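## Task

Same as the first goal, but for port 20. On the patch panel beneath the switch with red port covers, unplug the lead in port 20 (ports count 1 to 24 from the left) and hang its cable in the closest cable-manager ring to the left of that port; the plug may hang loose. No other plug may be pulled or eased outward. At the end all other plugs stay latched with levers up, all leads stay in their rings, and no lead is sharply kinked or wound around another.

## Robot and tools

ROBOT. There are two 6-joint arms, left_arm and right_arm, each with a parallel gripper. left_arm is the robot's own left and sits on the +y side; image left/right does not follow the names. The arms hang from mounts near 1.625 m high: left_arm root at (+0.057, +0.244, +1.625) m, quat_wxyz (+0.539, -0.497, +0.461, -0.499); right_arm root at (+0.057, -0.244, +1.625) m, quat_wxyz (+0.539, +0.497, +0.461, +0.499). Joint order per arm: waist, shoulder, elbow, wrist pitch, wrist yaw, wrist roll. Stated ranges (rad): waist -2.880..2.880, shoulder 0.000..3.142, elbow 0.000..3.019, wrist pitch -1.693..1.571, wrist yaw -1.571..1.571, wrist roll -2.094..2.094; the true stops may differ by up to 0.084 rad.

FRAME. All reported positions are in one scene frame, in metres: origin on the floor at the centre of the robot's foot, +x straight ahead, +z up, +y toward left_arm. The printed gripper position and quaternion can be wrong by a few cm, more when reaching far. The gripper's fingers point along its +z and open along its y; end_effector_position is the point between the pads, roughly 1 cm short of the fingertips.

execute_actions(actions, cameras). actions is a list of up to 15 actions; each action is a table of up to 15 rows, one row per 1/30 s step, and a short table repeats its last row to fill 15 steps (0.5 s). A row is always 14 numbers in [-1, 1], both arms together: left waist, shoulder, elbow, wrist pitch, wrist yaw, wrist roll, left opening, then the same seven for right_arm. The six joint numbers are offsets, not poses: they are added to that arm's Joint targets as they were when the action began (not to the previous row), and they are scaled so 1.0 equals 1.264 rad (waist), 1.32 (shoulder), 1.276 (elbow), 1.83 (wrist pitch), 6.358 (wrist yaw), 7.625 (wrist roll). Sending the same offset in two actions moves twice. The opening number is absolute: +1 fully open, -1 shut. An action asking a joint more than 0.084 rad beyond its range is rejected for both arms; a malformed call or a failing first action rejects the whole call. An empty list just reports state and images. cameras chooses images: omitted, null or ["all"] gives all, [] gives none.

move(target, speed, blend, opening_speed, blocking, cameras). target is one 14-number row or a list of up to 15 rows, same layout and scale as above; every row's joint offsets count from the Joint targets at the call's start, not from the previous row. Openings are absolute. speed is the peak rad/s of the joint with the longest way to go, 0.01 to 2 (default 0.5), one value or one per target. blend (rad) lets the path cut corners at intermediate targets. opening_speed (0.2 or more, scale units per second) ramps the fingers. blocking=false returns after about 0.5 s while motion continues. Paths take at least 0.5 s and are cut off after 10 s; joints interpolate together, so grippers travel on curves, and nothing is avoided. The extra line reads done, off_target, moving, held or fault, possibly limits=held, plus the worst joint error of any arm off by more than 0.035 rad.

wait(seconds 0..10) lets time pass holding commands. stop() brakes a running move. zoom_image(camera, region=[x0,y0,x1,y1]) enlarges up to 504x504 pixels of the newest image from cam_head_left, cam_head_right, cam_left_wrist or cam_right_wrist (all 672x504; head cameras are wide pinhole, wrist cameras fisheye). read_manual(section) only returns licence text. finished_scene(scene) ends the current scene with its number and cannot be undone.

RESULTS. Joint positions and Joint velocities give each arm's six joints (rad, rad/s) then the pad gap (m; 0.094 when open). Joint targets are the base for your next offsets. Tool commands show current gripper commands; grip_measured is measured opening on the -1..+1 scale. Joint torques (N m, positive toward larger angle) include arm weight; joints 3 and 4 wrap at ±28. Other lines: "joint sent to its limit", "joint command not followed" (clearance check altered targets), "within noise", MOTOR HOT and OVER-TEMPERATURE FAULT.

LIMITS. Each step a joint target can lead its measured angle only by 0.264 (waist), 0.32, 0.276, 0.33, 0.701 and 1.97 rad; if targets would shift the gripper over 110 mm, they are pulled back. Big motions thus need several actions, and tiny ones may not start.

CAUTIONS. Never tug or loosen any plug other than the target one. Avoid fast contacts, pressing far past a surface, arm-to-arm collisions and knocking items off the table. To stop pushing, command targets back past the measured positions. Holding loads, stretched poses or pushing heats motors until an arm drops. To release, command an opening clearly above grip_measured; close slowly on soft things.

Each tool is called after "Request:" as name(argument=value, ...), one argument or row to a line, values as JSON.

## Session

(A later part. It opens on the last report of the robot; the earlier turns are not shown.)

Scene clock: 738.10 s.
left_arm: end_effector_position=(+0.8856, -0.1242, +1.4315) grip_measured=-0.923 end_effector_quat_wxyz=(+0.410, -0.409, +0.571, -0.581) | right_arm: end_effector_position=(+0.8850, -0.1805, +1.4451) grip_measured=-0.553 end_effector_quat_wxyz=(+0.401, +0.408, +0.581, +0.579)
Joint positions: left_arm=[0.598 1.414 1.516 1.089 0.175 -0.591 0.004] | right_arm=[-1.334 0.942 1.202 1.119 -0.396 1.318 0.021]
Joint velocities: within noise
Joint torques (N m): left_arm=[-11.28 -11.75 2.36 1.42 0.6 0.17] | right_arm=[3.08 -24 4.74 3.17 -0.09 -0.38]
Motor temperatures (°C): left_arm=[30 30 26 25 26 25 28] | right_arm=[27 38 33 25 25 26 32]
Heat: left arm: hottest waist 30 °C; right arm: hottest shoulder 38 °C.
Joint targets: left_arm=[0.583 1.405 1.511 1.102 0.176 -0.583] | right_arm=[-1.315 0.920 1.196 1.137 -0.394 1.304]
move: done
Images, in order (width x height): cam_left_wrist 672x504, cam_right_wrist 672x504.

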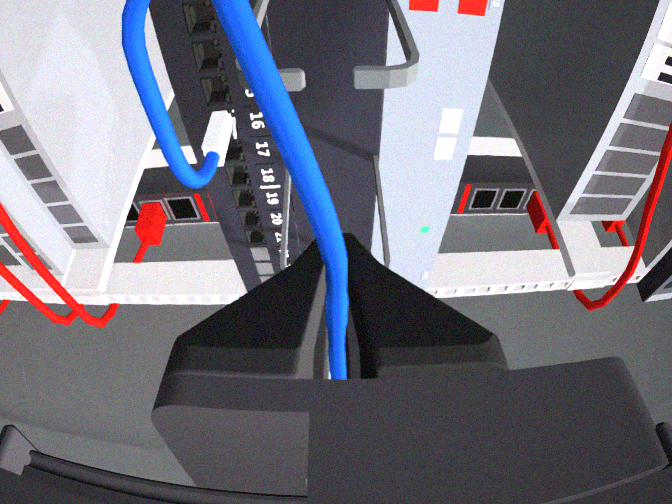

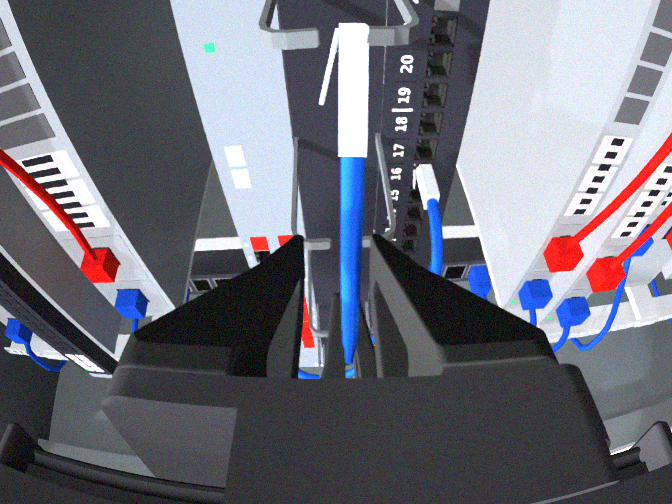

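Request:
execute_actions(
  actions=[],
  cameras=["cam_head_left","cam_head_right","cam_right_wrist"],
)

Request:
zoom_image(
  camera="cam_head_left",
  region=[380, 170, 450, 220],
)

Request:
zoom_image(
  camera="cam_head_right",
  region=[350, 170, 420, 220],
)

Request:
zoom_image(
  camera="cam_right_wrist",
  region=[260, 10, 440, 190],
)

Scene clock: 750.57 s.
left_arm: end_effector_position=(+0.8856, -0.1242, +1.4315) grip_measured=-0.923 end_effector_quat_wxyz=(+0.410, -0.409, +0.571, -0.581) | right_arm: end_effector_position=(+0.8850, -0.1805, +1.4453) grip_measured=-0.552 end_effector_quat_wxyz=(+0.401, +0.408, +0.580, +0.579)
Joint positions: left_arm=[0.598 1.414 1.516 1.089 0.175 -0.591 0.004] | right_arm=[-1.333 0.942 1.202 1.12 -0.396 1.318 0.021]
Joint velocities: within noise
Joint torques (N m): left_arm=[-11.34 -11.58 2.41 1.47 0.59 0.18] | right_arm=[3.25 -24.12 4.81 3.12 -0.09 -0.37]
Motor temperatures (°C): left_arm=[30 30 26 25 26 25 28] | right_arm=[27 39 33 25 25 26 31]
Heat: left arm: hottest waist 30 °C; right arm: hottest shoulder 39 °C.
Joint targets: left_arm=[0.583 1.405 1.511 1.102 0.176 -0.583] | right_arm=[-1.315 0.920 1.196 1.137 -0.394 1.304]
Tool commands: left_gripper/opening=-1.0 right_gripper/opening=-0.55
Images, in order (width x height): cam_head_left 672x504, cam_head_right 672x504, cam_right_wrist 672x504.

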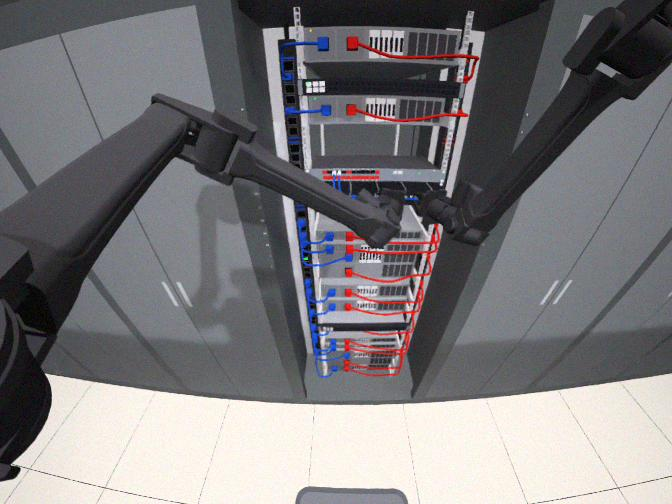

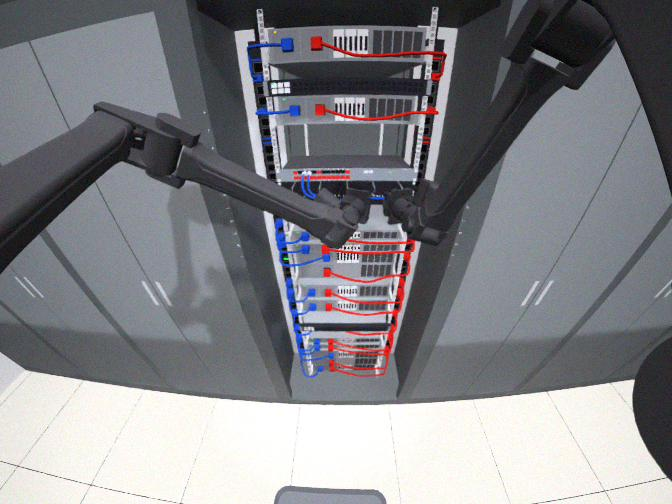

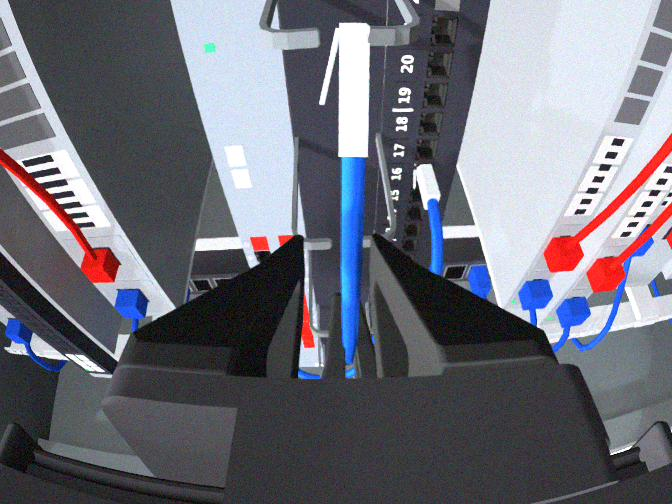

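Scaled by 7.200 from the camera's 672x504 image, which has a finer 960x720 frame.

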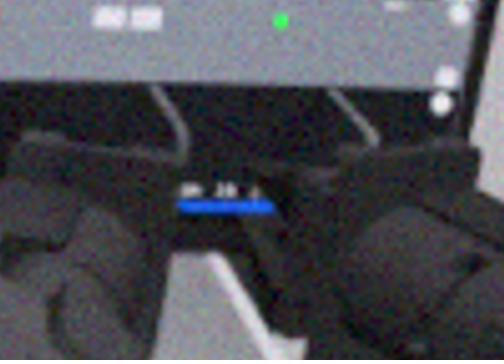

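Scaled by 7.200 from the camera's 672x504 image, which has a finer 960x720 frame.

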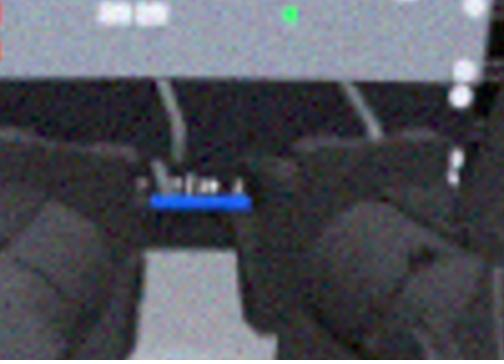

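Scaled by 2.800 from the camera's 672x504 image, which has a finer 960x720 frame.

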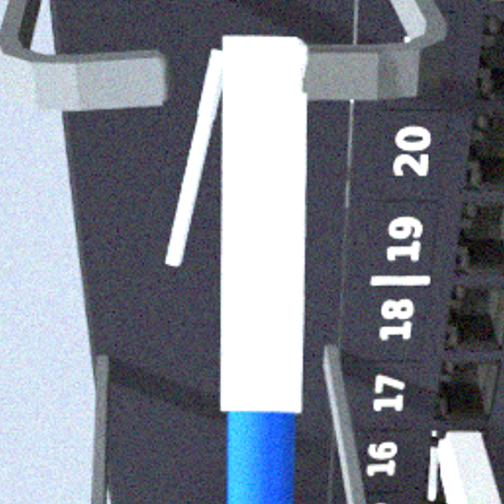

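Request:
move(
  target=[0,-0.0089,-0.0604,0.0357,0,0,-1,0,0,0,0,0,0,-0.55],
  speed=0.05,
  cameras=["cam_left_wrist","cam_right_wrist"],
)

Request:
zoom_image(
  camera="cam_right_wrist",
  region=[240, 60, 460, 380],
)

Scene clock: 766.77 s.
left_arm: end_effector_position=(+0.8594, -0.1262, +1.4293) grip_measured=-0.923 end_effector_quat_wxyz=(+0.408, -0.409, +0.573, -0.582) | right_arm: end_effector_position=(+0.8850, -0.1805, +1.4453) grip_measured=-0.552 end_effector_quat_wxyz=(+0.401, +0.408, +0.580, +0.579)
Joint positions: left_arm=[0.598 1.406 1.44 1.152 0.175 -0.591 0.004] | right_arm=[-1.333 0.942 1.202 1.12 -0.396 1.318 0.021]
Joint velocities: within noise
Joint torques (N m): left_arm=[-11.4 -11.69 1.95 1.47 0.59 0.17] | right_arm=[3.25 -23.88 4.74 3.07 -0.08 -0.38]
Motor temperatures (°C): left_arm=[30 30 25 25 26 25 28] | right_arm=[27 40 32 25 25 26 31]
Heat: left arm: hottest waist 30 °C; right arm: hottest shoulder 40 °C.
Joint targets: left_arm=[0.583 1.393 1.434 1.167 0.176 -0.583] | right_arm=[-1.315 0.920 1.196 1.136 -0.394 1.304]
move: done
Images, in order (width x height): cam_left_wrist 672x504, cam_right_wrist 672x504.

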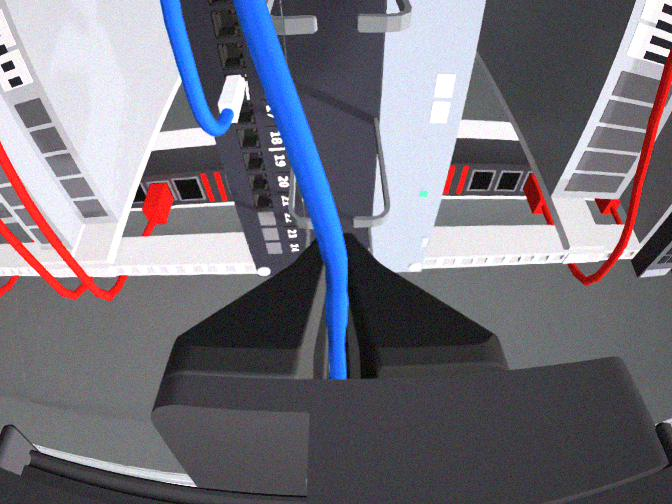

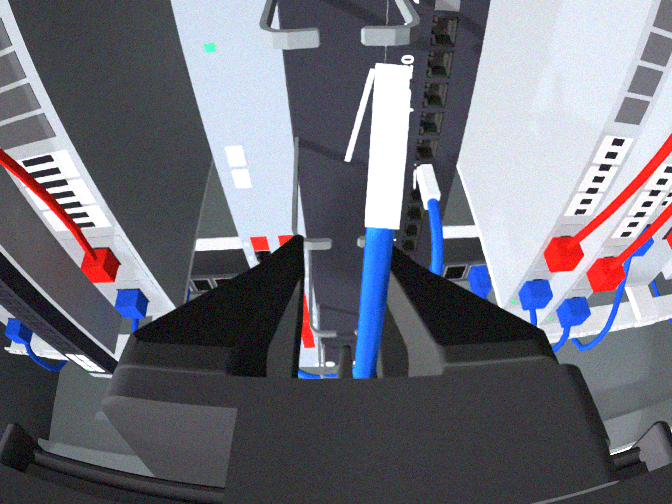

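Scaled by 1.575 from the camera's 672x504 image, which has a finer 960x720 frame.

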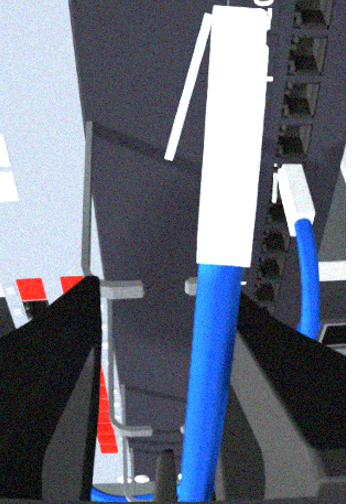

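Request:
move(
  target=[0,0,0,0,0,0,-1,-0.2326,0.0678,0.094,0.0574,-0.0333,0.0404,-0.4],
  speed=0.08,
  cameras=["cam_right_wrist","cam_head_right"],
)

Request:
zoom_image(
  camera="cam_right_wrist",
  region=[240, 60, 460, 380],
)

Scene clock: 793.87 s.
left_arm: end_effector_position=(+0.8593, -0.1261, +1.4294) grip_measured=-0.923 end_effector_quat_wxyz=(+0.408, -0.409, +0.573, -0.582) | right_arm: end_effector_position=(+0.8893, -0.2160, +1.4434) grip_measured=-0.402 end_effector_quat_wxyz=(+0.358, +0.348, +0.610, +0.615)
Joint positions: left_arm=[0.598 1.406 1.439 1.152 0.175 -0.591 0.004] | right_arm=[-1.592 0.983 1.279 1.224 -0.602 1.596 0.028]
Joint velocities: within noise
Joint torques (N m): left_arm=[-11.28 -11.58 1.84 1.62 0.6 0.19] | right_arm=[-1.26 -21.42 9.2 3.26 -0.09 -0.08]
Motor temperatures (°C): left_arm=[30 31 25 25 26 25 28] | right_arm=[27 41 31 25 25 26 30]
Heat: left arm: hottest shoulder 31 °C; right arm: hottest shoulder 41 °C.
Joint targets: left_arm=[0.583 1.393 1.434 1.167 0.176 -0.583] | right_arm=[-1.609 1.009 1.316 1.242 -0.606 1.612]
move: off_target (right_arm); right_arm: the elbow is farthest, 0.037 rad from its target
Images, in order (width x height): cam_head_right 672x504, cam_right_wrist 672x504.

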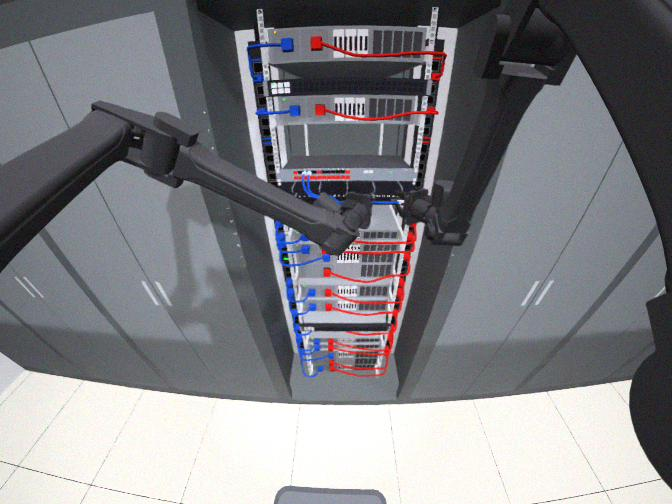

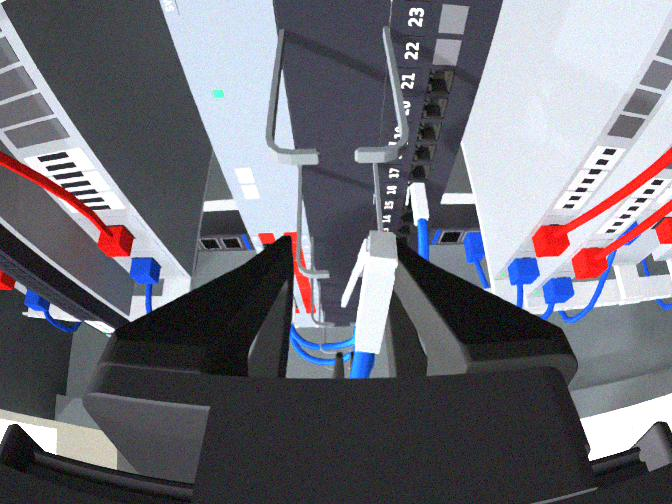

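Scaled by 1.575 from the camera's 672x504 image, which has a finer 960x720 frame.

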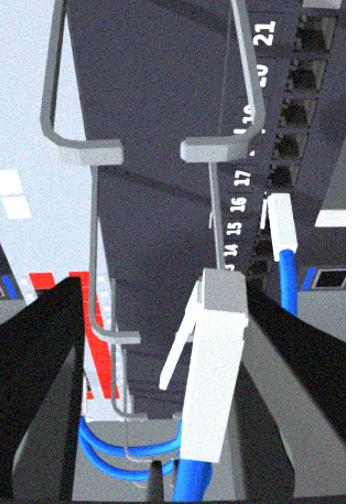

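Request:
move(
  target=[0,0,0,0,0,0,-1,0,0,0,0,0,0,0.5],
  opening_speed=0.5,
  cameras=["cam_right_wrist"],
)

Request:
zoom_image(
  camera="cam_right_wrist",
  region=[240, 60, 500, 400],
)

Scene clock: 813.40 s.
left_arm: end_effector_position=(+0.8593, -0.1261, +1.4294) grip_measured=-0.923 end_effector_quat_wxyz=(+0.408, -0.409, +0.573, -0.582) | right_arm: end_effector_position=(+0.8897, -0.2160, +1.4441) grip_measured=+0.497 end_effector_quat_wxyz=(+0.358, +0.348, +0.610, +0.615)
Joint positions: left_arm=[0.598 1.406 1.439 1.152 0.175 -0.591 0.004] | right_arm=[-1.592 0.983 1.281 1.225 -0.603 1.597 0.07]
Joint velocities: within noise
Joint torques (N m): left_arm=[-11.22 -11.58 1.92 1.4 0.6 0.19] | right_arm=[-1.26 -21.36 9.09 3.07 -0.06 -0.1]
Motor temperatures (°C): left_arm=[30 31 25 25 26 25 28] | right_arm=[27 39 32 25 25 26 30]
Heat: left arm: hottest shoulder 31 °C; right arm: hottest shoulder 39 °C.
Joint targets: left_arm=[0.583 1.393 1.434 1.167 0.176 -0.583] | right_arm=[-1.609 1.009 1.316 1.241 -0.606 1.612]
move: done
Images, in order (width x height): cam_right_wrist 672x504.

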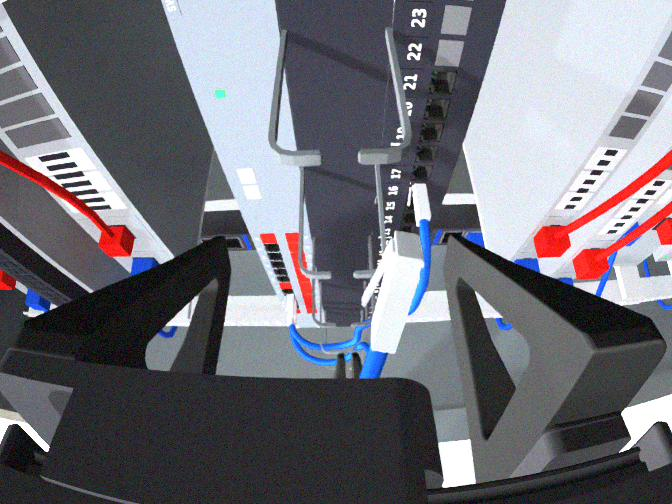

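Scaled by 1.482 from the camera's 672x504 image, which has a finer 960x720 frame.

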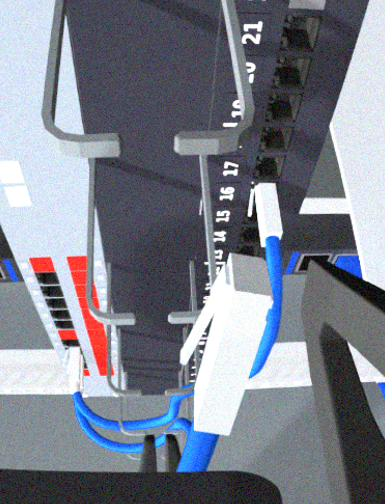

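Request:
move(
  target=[0,0,0,0,0,0,-1,-0.0451,0.0144,-0.0682,0.0563,-0.0005,0.0076,0.5],
  speed=0.06,
  cameras=["cam_right_wrist"],
)

Request:
zoom_image(
  camera="cam_right_wrist",
  region=[240, 60, 500, 400],
)

Scene clock: 832.63 s.
left_arm: end_effector_position=(+0.8593, -0.1261, +1.4294) grip_measured=-0.923 end_effector_quat_wxyz=(+0.408, -0.409, +0.573, -0.582) | right_arm: end_effector_position=(+0.8695, -0.2287, +1.4327) grip_measured=+0.498 end_effector_quat_wxyz=(+0.362, +0.343, +0.612, +0.613)
Joint positions: left_arm=[0.598 1.406 1.439 1.152 0.175 -0.591 0.004] | right_arm=[-1.649 1.003 1.238 1.327 -0.605 1.653 0.07]
Joint velocities: within noise
Joint torques (N m): left_arm=[-11.28 -11.69 1.95 1.57 0.59 0.16] | right_arm=[-1.67 -20.66 4.26 3.21 -0.04 -0.13]
Motor temperatures (°C): left_arm=[30 31 25 25 26 25 28] | right_arm=[27 38 33 25 25 26 30]
Heat: left arm: hottest shoulder 31 °C; right arm: hottest shoulder 38 °C.
Joint targets: left_arm=[0.583 1.393 1.434 1.167 0.176 -0.583] | right_arm=[-1.666 1.029 1.229 1.345 -0.609 1.669]
move: done
Images, in order (width x height): cam_right_wrist 672x504.

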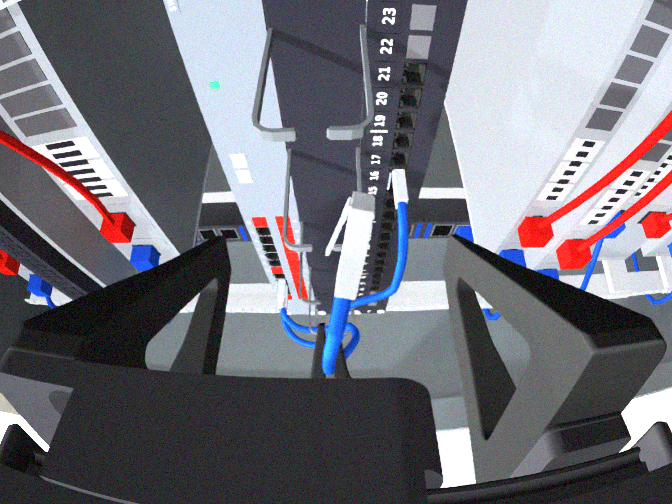

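Scaled by 1.482 from the camera's 672x504 image, which has a finer 960x720 frame.

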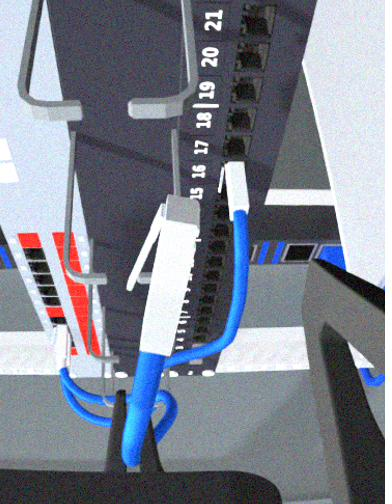

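Request:
move(
  target=[0,0,0,0,0,0,-1,0,0,0,0,0,0,-0.6],
  opening_speed=0.6,
  cameras=["cam_right_wrist"],
)

Request:
zoom_image(
  camera="cam_right_wrist",
  region=[250, 180, 430, 390],
)

Scene clock: 840.27 s.
left_arm: end_effector_position=(+0.8593, -0.1261, +1.4294) grip_measured=-0.923 end_effector_quat_wxyz=(+0.408, -0.409, +0.573, -0.582) | right_arm: end_effector_position=(+0.8692, -0.2286, +1.4327) grip_measured=-0.597 end_effector_quat_wxyz=(+0.362, +0.343, +0.612, +0.614)
Joint positions: left_arm=[0.598 1.406 1.439 1.152 0.175 -0.591 0.004] | right_arm=[-1.649 1.003 1.238 1.328 -0.606 1.655 0.019]
Joint velocities: within noise
Joint torques (N m): left_arm=[-11.05 -11.28 1.94 1.58 0.59 0.18] | right_arm=[-1.61 -20.84 4.31 3.11 -0.03 -0.11]
Motor temperatures (°C): left_arm=[30 31 25 25 26 25 28] | right_arm=[27 39 32 25 25 26 30]
Heat: left arm: hottest shoulder 31 °C; right arm: hottest shoulder 39 °C.
Joint targets: left_arm=[0.583 1.393 1.434 1.167 0.176 -0.583] | right_arm=[-1.666 1.029 1.229 1.345 -0.609 1.669]
move: done
Images, in order (width x height): cam_right_wrist 672x504.

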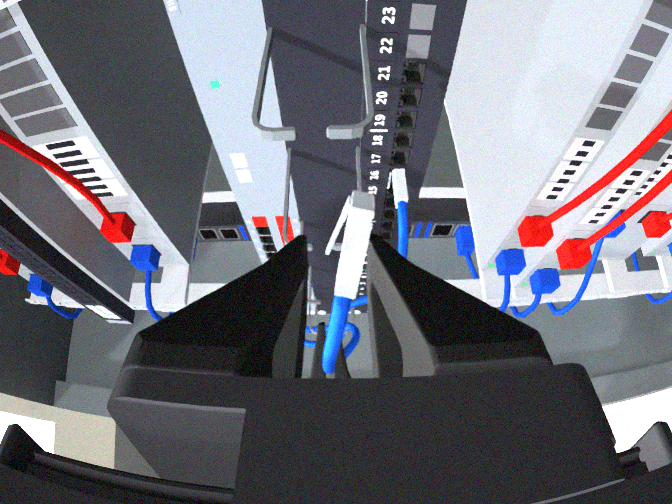

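Scaled by 2.400 from the camera's 672x504 image, which has a finer 960x720 frame.

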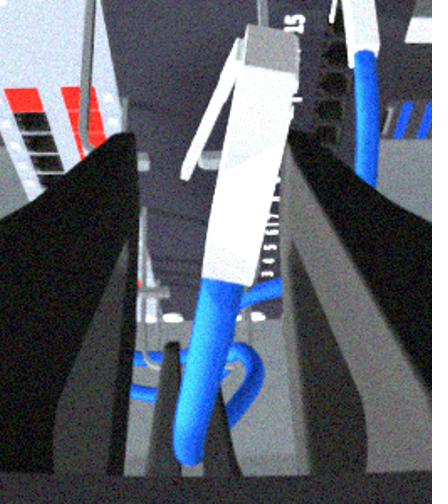

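Request:
move(
  target=[0,0,0,0,0,0,-1,0,0,0,0,0,0,-1.0],
  opening_speed=0.2,
  cameras=["cam_right_wrist"],
)

Request:
zoom_image(
  camera="cam_right_wrist",
  region=[250, 180, 430, 390],
)

Scene clock: 845.20 s.
left_arm: end_effector_position=(+0.8593, -0.1261, +1.4294) grip_measured=-0.923 end_effector_quat_wxyz=(+0.408, -0.409, +0.573, -0.582) | right_arm: end_effector_position=(+0.8692, -0.2286, +1.4327) grip_measured=-0.887 end_effector_quat_wxyz=(+0.361, +0.344, +0.612, +0.614)
Joint positions: left_arm=[0.598 1.406 1.439 1.152 0.175 -0.591 0.004] | right_arm=[-1.649 1.003 1.238 1.328 -0.606 1.655 0.005]
Joint velocities: within noise
Joint torques (N m): left_arm=[-11.46 -11.69 1.83 1.52 0.55 0.17] | right_arm=[-1.61 -20.72 4.31 3.04 0 -0.12]
Motor temperatures (°C): left_arm=[30 31 25 25 26 25 28] | right_arm=[27 40 32 25 25 26 30]
Heat: left arm: hottest shoulder 31 °C; right arm: hottest shoulder 40 °C.
Joint targets: left_arm=[0.583 1.393 1.434 1.167 0.176 -0.583] | right_arm=[-1.666 1.029 1.229 1.345 -0.609 1.670]
move: done
Images, in order (width x height): cam_right_wrist 672x504.

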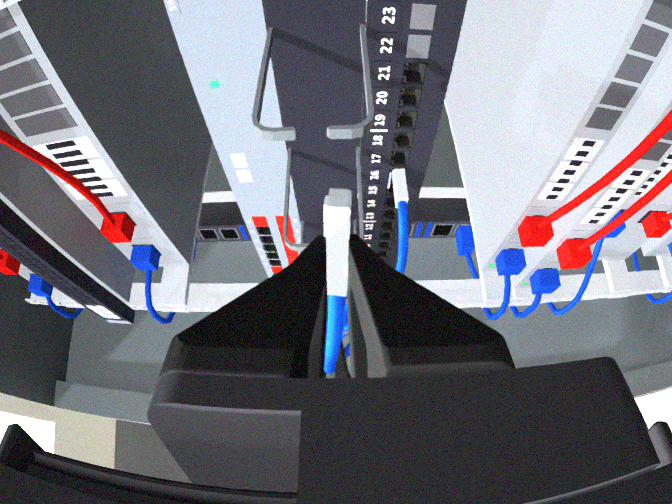

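Scaled by 2.400 from the camera's 672x504 image, which has a finer 960x720 frame.

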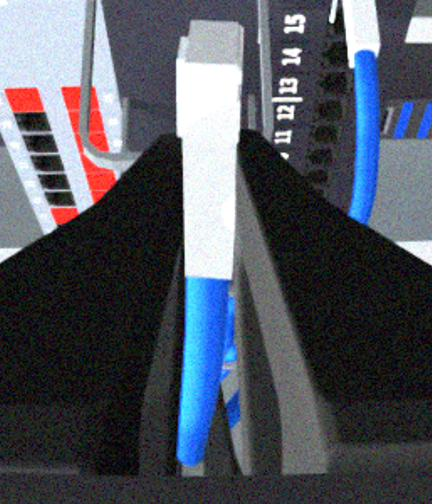

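Request:
move(
  target=[0,0,0,0,0,0,-0.2,0,0,0,0,0,0,-1.0],
  opening_speed=0.3,
  cameras=["cam_left_wrist","cam_right_wrist"],
)

Request:
zoom_image(
  camera="cam_left_wrist",
  region=[200, 100, 480, 380],
)

Scene clock: 855.80 s.
left_arm: end_effector_position=(+0.8595, -0.1257, +1.4297) grip_measured=-0.204 end_effector_quat_wxyz=(+0.408, -0.409, +0.572, -0.582) | right_arm: end_effector_position=(+0.8691, -0.2287, +1.4326) grip_measured=-0.887 end_effector_quat_wxyz=(+0.361, +0.343, +0.612, +0.614)
Joint positions: left_arm=[0.598 1.406 1.439 1.153 0.175 -0.591 0.037] | right_arm=[-1.65 1.003 1.238 1.328 -0.607 1.655 0.005]
Joint velocities: within noise
Joint torques (N m): left_arm=[-11.16 -11.75 1.94 1.57 0.59 0.17] | right_arm=[-1.73 -20.66 4.26 3.1 0.02 -0.12]
Motor temperatures (°C): left_arm=[30 31 25 25 26 25 28] | right_arm=[27 40 31 25 25 26 30]
Heat: left arm: hottest shoulder 31 °C; right arm: hottest shoulder 40 °C.
Joint targets: left_arm=[0.583 1.393 1.434 1.167 0.176 -0.583] | right_arm=[-1.666 1.029 1.229 1.345 -0.609 1.670]
move: done
Images, in order (width x height): cam_left_wrist 672x504, cam_right_wrist 672x504.

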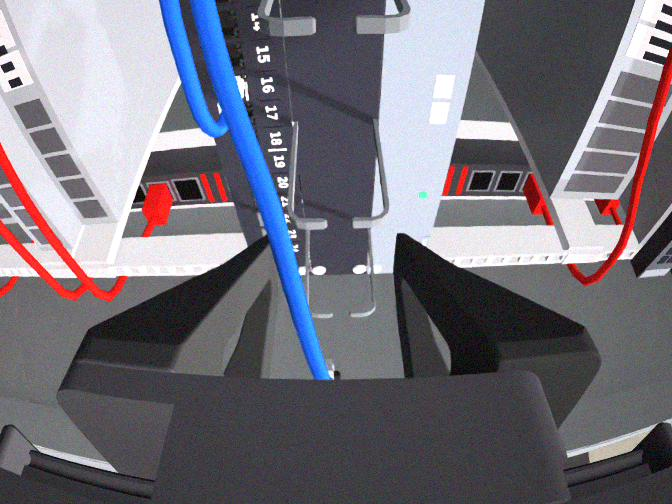

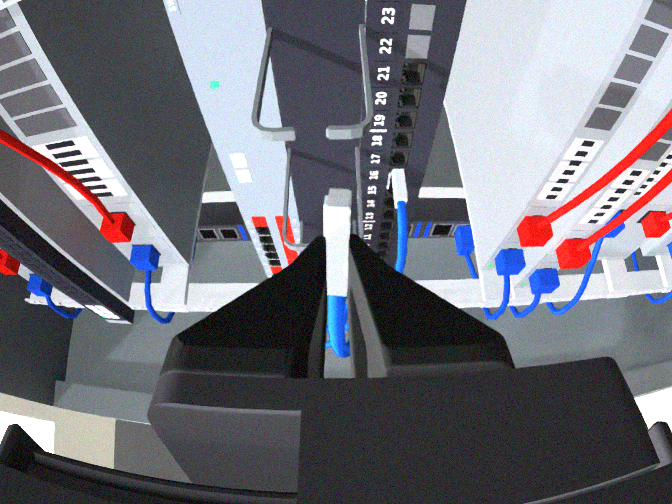

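Scaled by 1.800 from the camera's 672x504 image, which has a finer 960x720 frame.

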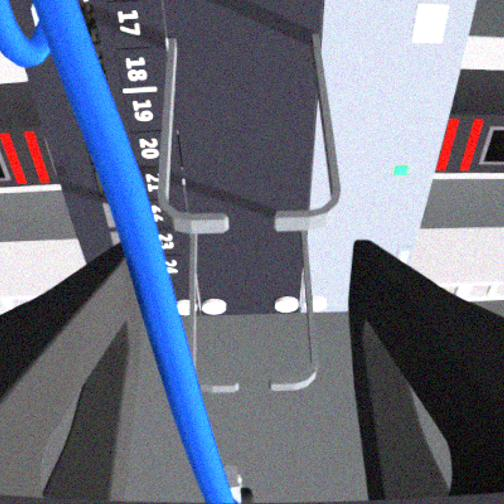

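Request:
move(
  target=[-0.015,0.0773,0.0408,0.018,-0.0014,0.0031,0,0,0,0,0,0,0,-1.0],
  speed=0.06,
  cameras=["cam_left_wrist","cam_right_wrist"],
)

Request:
zoom_image(
  camera="cam_left_wrist",
  region=[200, 100, 480, 380],
)

Scene clock: 872.53 s.
left_arm: end_effector_position=(+0.8419, -0.1586, +1.4155) grip_measured=-0.003 end_effector_quat_wxyz=(+0.406, -0.406, +0.578, -0.581) | right_arm: end_effector_position=(+0.8691, -0.2287, +1.4326) grip_measured=-0.887 end_effector_quat_wxyz=(+0.361, +0.343, +0.612, +0.614)
Joint positions: left_arm=[0.582 1.484 1.469 1.187 0.169 -0.568 0.047] | right_arm=[-1.65 1.003 1.238 1.328 -0.607 1.655 0.005]
Joint velocities: within noise
Joint torques (N m): left_arm=[-12.69 -9.41 3.34 1.51 0.49 0.17] | right_arm=[-1.49 -20.72 4.3 3.08 0.01 -0.11]
Motor temperatures (°C): left_arm=[30 31 25 25 26 25 27] | right_arm=[27 40 31 25 25 26 31]
Heat: left arm: hottest shoulder 31 °C; right arm: hottest shoulder 40 °C.
Joint targets: left_arm=[0.564 1.495 1.486 1.200 0.167 -0.560] | right_arm=[-1.666 1.028 1.229 1.345 -0.609 1.670]
move: done
Images, in order (width x height): cam_left_wrist 672x504, cam_right_wrist 672x504.

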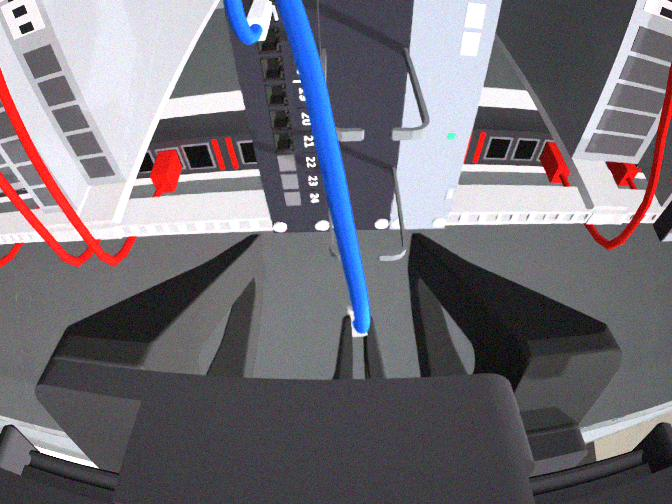

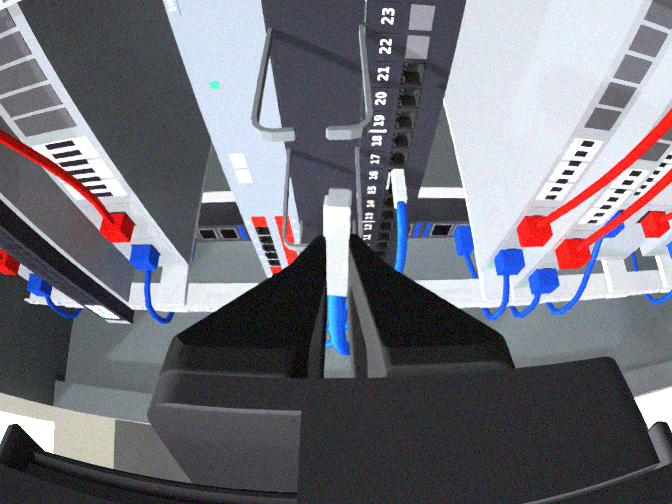

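Scaled by 1.800 from the camera's 672x504 image, which has a finer 960x720 frame.

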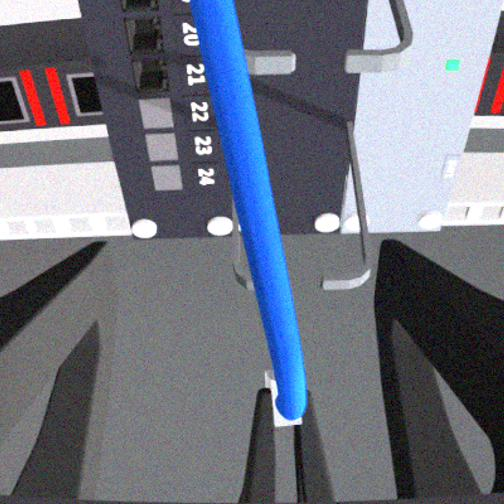

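Request:
move(
  target=[-0.0055,0,0.0095,-0.018,0,0,0,0,0,0,0,0,0,-1.0],
  speed=0.05,
  cameras=[],
)

Request:
move(
  target=[0,0,0,0,0,0,-0.75,0,0,0,0,0,0,-1.0],
  opening_speed=0.5,
  cameras=["cam_left_wrist"],
)

Request:
zoom_image(
  camera="cam_left_wrist",
  region=[240, 170, 440, 370],
)

Scene clock: 883.17 s.
left_arm: end_effector_position=(+0.8463, -0.1601, +1.4191) grip_measured=-0.003 end_effector_quat_wxyz=(+0.405, -0.407, +0.576, -0.583) | right_arm: end_effector_position=(+0.8691, -0.2287, +1.4326) grip_measured=-0.887 end_effector_quat_wxyz=(+0.361, +0.343, +0.612, +0.614)
Joint positions: left_arm=[0.575 1.484 1.481 1.175 0.169 -0.567 0.047] | right_arm=[-1.65 1.003 1.238 1.328 -0.607 1.655 0.005]
Joint velocities: within noise
Joint torques (N m): left_arm=[-12.69 -9.11 3.55 0.66 0.52 0.16] | right_arm=[-1.55 -20.84 4.36 3.06 0.01 -0.11]
Motor temperatures (°C): left_arm=[30 31 25 25 26 25 27] | right_arm=[27 40 30 25 25 26 31]
Heat: left arm: hottest shoulder 31 °C; right arm: hottest shoulder 40 °C.
Joint targets: left_arm=[0.557 1.495 1.498 1.167 0.167 -0.560] | right_arm=[-1.666 1.028 1.229 1.345 -0.609 1.670]
move: done
No camera images: "cameras" was empty.

Scene clock: 885.00 s.
left_arm: end_effector_position=(+0.8467, -0.1600, +1.4192) grip_measured=-0.746 end_effector_quat_wxyz=(+0.405, -0.407, +0.576, -0.582) | right_arm: end_effector_position=(+0.8691, -0.2287, +1.4326) grip_measured=-0.887 end_effector_quat_wxyz=(+0.361, +0.343, +0.612, +0.614)
Joint positions: left_arm=[0.575 1.484 1.482 1.175 0.169 -0.567 0.012] | right_arm=[-1.65 1.003 1.238 1.328 -0.607 1.655 0.005]
Joint velocities: within noise
Joint torques (N m): left_arm=[-12.75 -9.58 3.3 0.65 0.51 0.15] | right_arm=[-1.44 -20.6 4.31 3.1 0.01 -0.12]
Motor temperatures (°C): left_arm=[30 31 25 25 26 25 27] | right_arm=[27 40 30 25 25 26 31]
Heat: left arm: hottest shoulder 31 °C; right arm: hottest shoulder 40 °C.
Joint targets: left_arm=[0.557 1.495 1.498 1.167 0.167 -0.560] | right_arm=[-1.666 1.028 1.229 1.345 -0.609 1.670]
move: done
Images, in order (width x height): cam_left_wrist 672x504.

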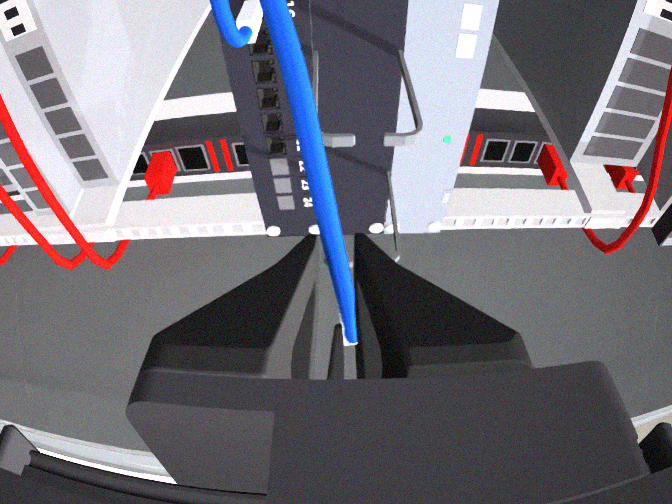

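Scaled by 2.520 from the camera's 672x504 image, which has a finer 960x720 frame.

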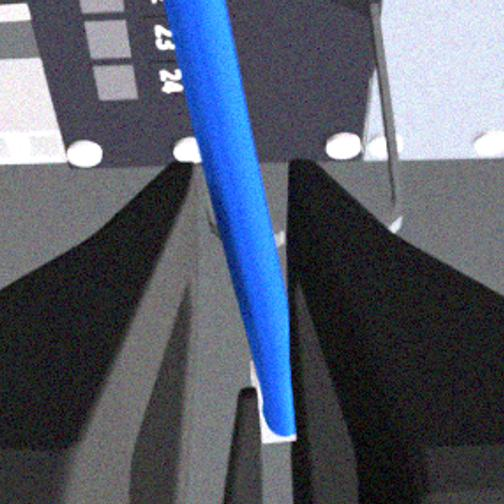

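Good; close.

Request:
move(
  target=[0,0,0,0,0,0,-1,0,0,0,0,0,0,-1.0],
  opening_speed=0.2,
  cameras=["cam_left_wrist","cam_right_wrist"],
)

Request:
zoom_image(
  camera="cam_left_wrist",
  region=[240, 170, 440, 370],
)

Scene clock: 888.40 s.
left_arm: end_effector_position=(+0.8468, -0.1605, +1.4203) grip_measured=-0.907 end_effector_quat_wxyz=(+0.404, -0.407, +0.575, -0.583) | right_arm: end_effector_position=(+0.8687, -0.2288, +1.4308) grip_measured=-0.887 end_effector_quat_wxyz=(+0.361, +0.344, +0.613, +0.613)
Joint positions: left_arm=[0.572 1.484 1.482 1.175 0.169 -0.567 0.004] | right_arm=[-1.65 1.006 1.238 1.328 -0.607 1.655 0.005]
Joint velocities: within noise
Joint torques (N m): left_arm=[-12.81 -9.35 3.37 0.72 0.51 0.14] | right_arm=[-1.67 -21.13 4.25 3.06 0 -0.13]
Motor temperatures (°C): left_arm=[30 31 25 25 26 25 27] | right_arm=[27 40 30 25 25 26 31]
Heat: left arm: hottest shoulder 31 °C; right arm: hottest shoulder 40 °C.
Joint targets: left_arm=[0.557 1.495 1.498 1.167 0.167 -0.560] | right_arm=[-1.666 1.028 1.229 1.345 -0.609 1.670]
move: done
Images, in order (width x height): cam_left_wrist 672x504, cam_right_wrist 672x504.

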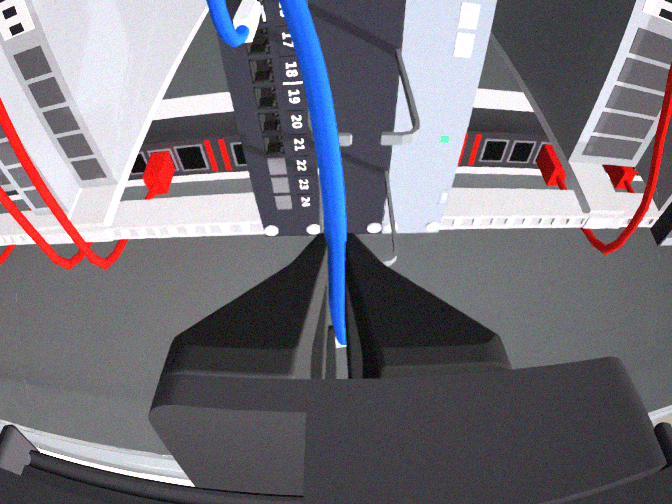

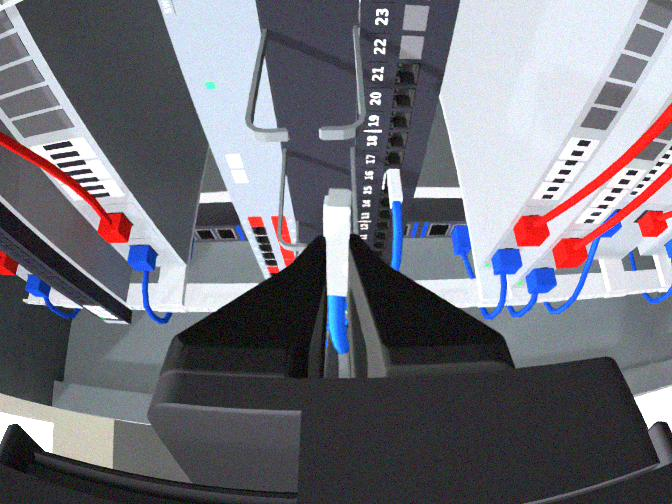

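Scaled by 2.520 from the camera's 672x504 image, which has a finer 960x720 frame.

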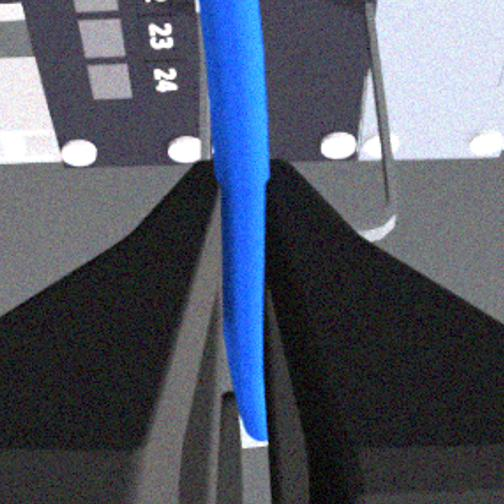

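Request:
move(
  target=[0.0538,-0.0773,0.0227,-0.0568,0.0016,-0.0046,-1,0.4268,0.0061,0.0361,-0.0623,0.0905,-0.0703,-1.0],
  speed=0.12,
)

Request:
zoom_image(
  camera="cam_left_wrist",
  region=[220, 100, 460, 340],
)

Request:
zoom_image(
  camera="cam_right_wrist",
  region=[220, 20, 460, 380],
)

Request:
zoom_image(
  camera="cam_head_left",
  region=[370, 170, 440, 220],
)

Request:
zoom_image(
  camera="cam_head_right",
  region=[340, 170, 410, 220],
)

Scene clock: 951.63 s.
left_arm: end_effector_position=(+0.8899, -0.1172, +1.4318) grip_measured=-0.908 end_effector_quat_wxyz=(+0.410, -0.408, +0.575, -0.579) | right_arm: end_effector_position=(+0.8991, -0.1920, +1.4411) grip_measured=-0.887 end_effector_quat_wxyz=(+0.503, +0.500, +0.500, +0.497)
Joint positions: left_arm=[0.605 1.399 1.514 1.073 0.175 -0.59 0.004] | right_arm=[-1.152 1.01 1.238 1.242 -0.031 1.149 0.005]
Joint velocities: within noise
Joint torques (N m): left_arm=[-7.77 -11.69 3.89 0.68 0.62 0.06] | right_arm=[5.01 -18.9 8.25 1.95 -0.33 -0.38]
Motor temperatures (°C): left_arm=[30 30 25 25 26 25 28] | right_arm=[27 37 30 25 25 26 32]
Heat: left arm: hottest waist 30 °C; right arm: hottest shoulder 37 °C.
Joint targets: left_arm=[0.625 1.393 1.527 1.063 0.177 -0.595] | right_arm=[-1.127 1.037 1.276 1.231 -0.033 1.133]
move: off_target (right_arm); right_arm: the elbow is farthest, 0.038 rad from its target

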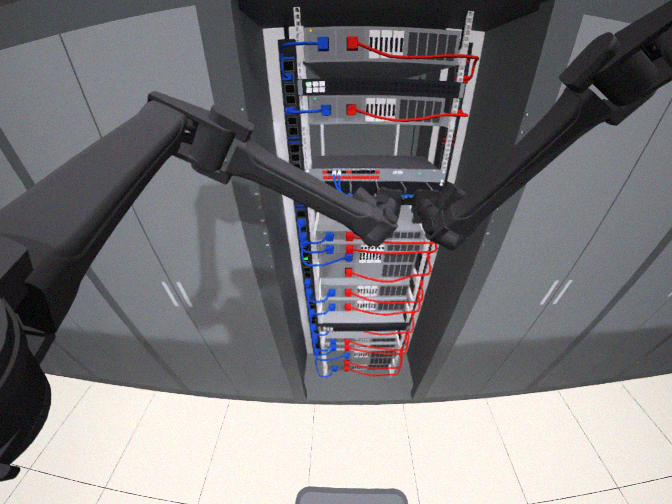

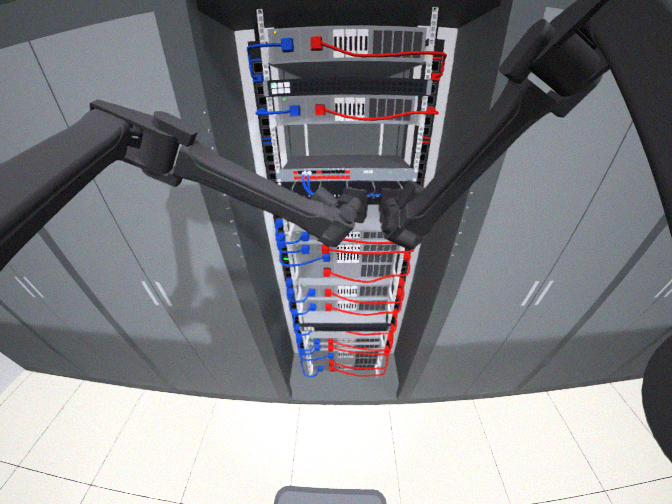

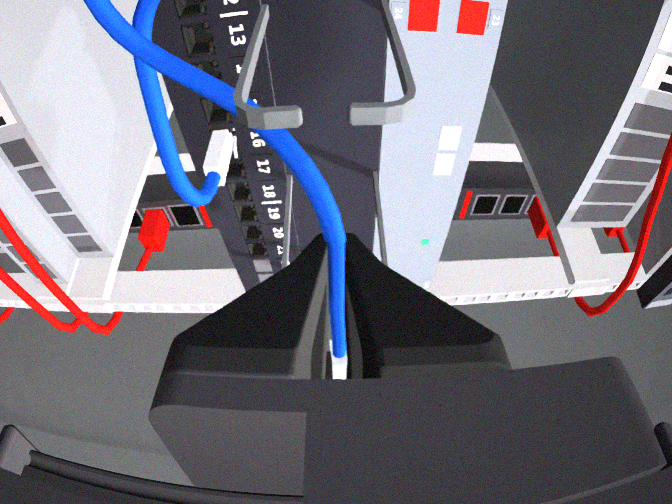

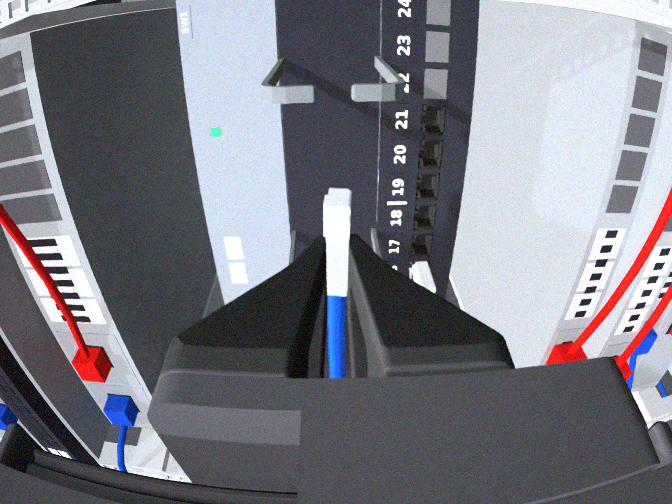

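Scaled by 2.100 from the camera's 672x504 image, which has a finer 960x720 frame.

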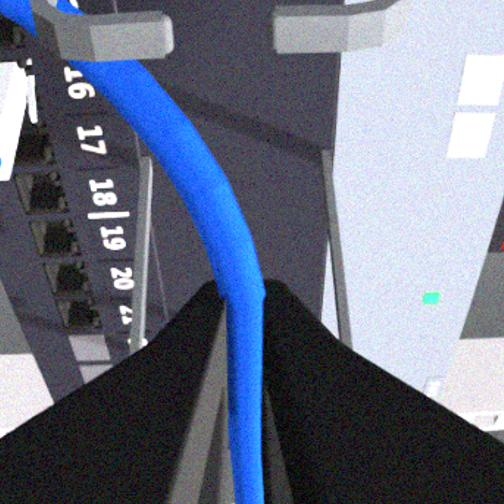

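Scaled by 1.400 from the camera's 672x504 image, which has a finer 960x720 frame.

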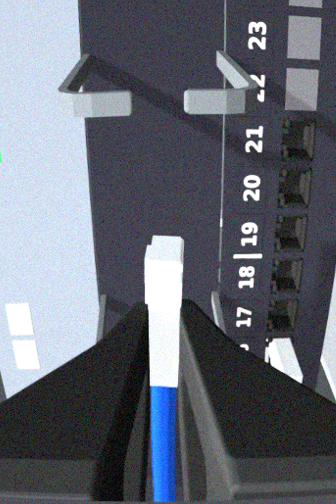

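Scaled by 7.200 from the camera's 672x504 image, which has a finer 960x720 frame.

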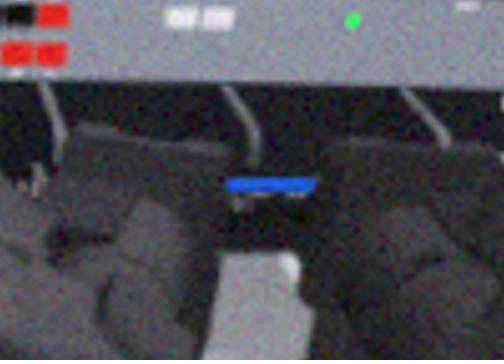

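Scaled by 7.200 from the camera's 672x504 image, which has a finer 960x720 frame.

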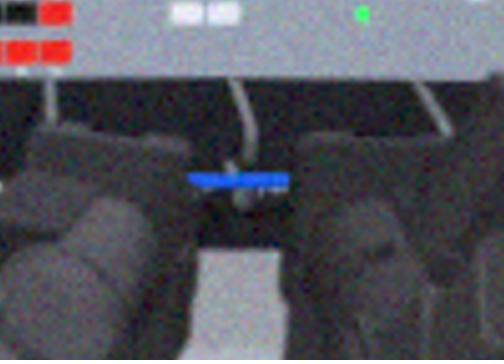

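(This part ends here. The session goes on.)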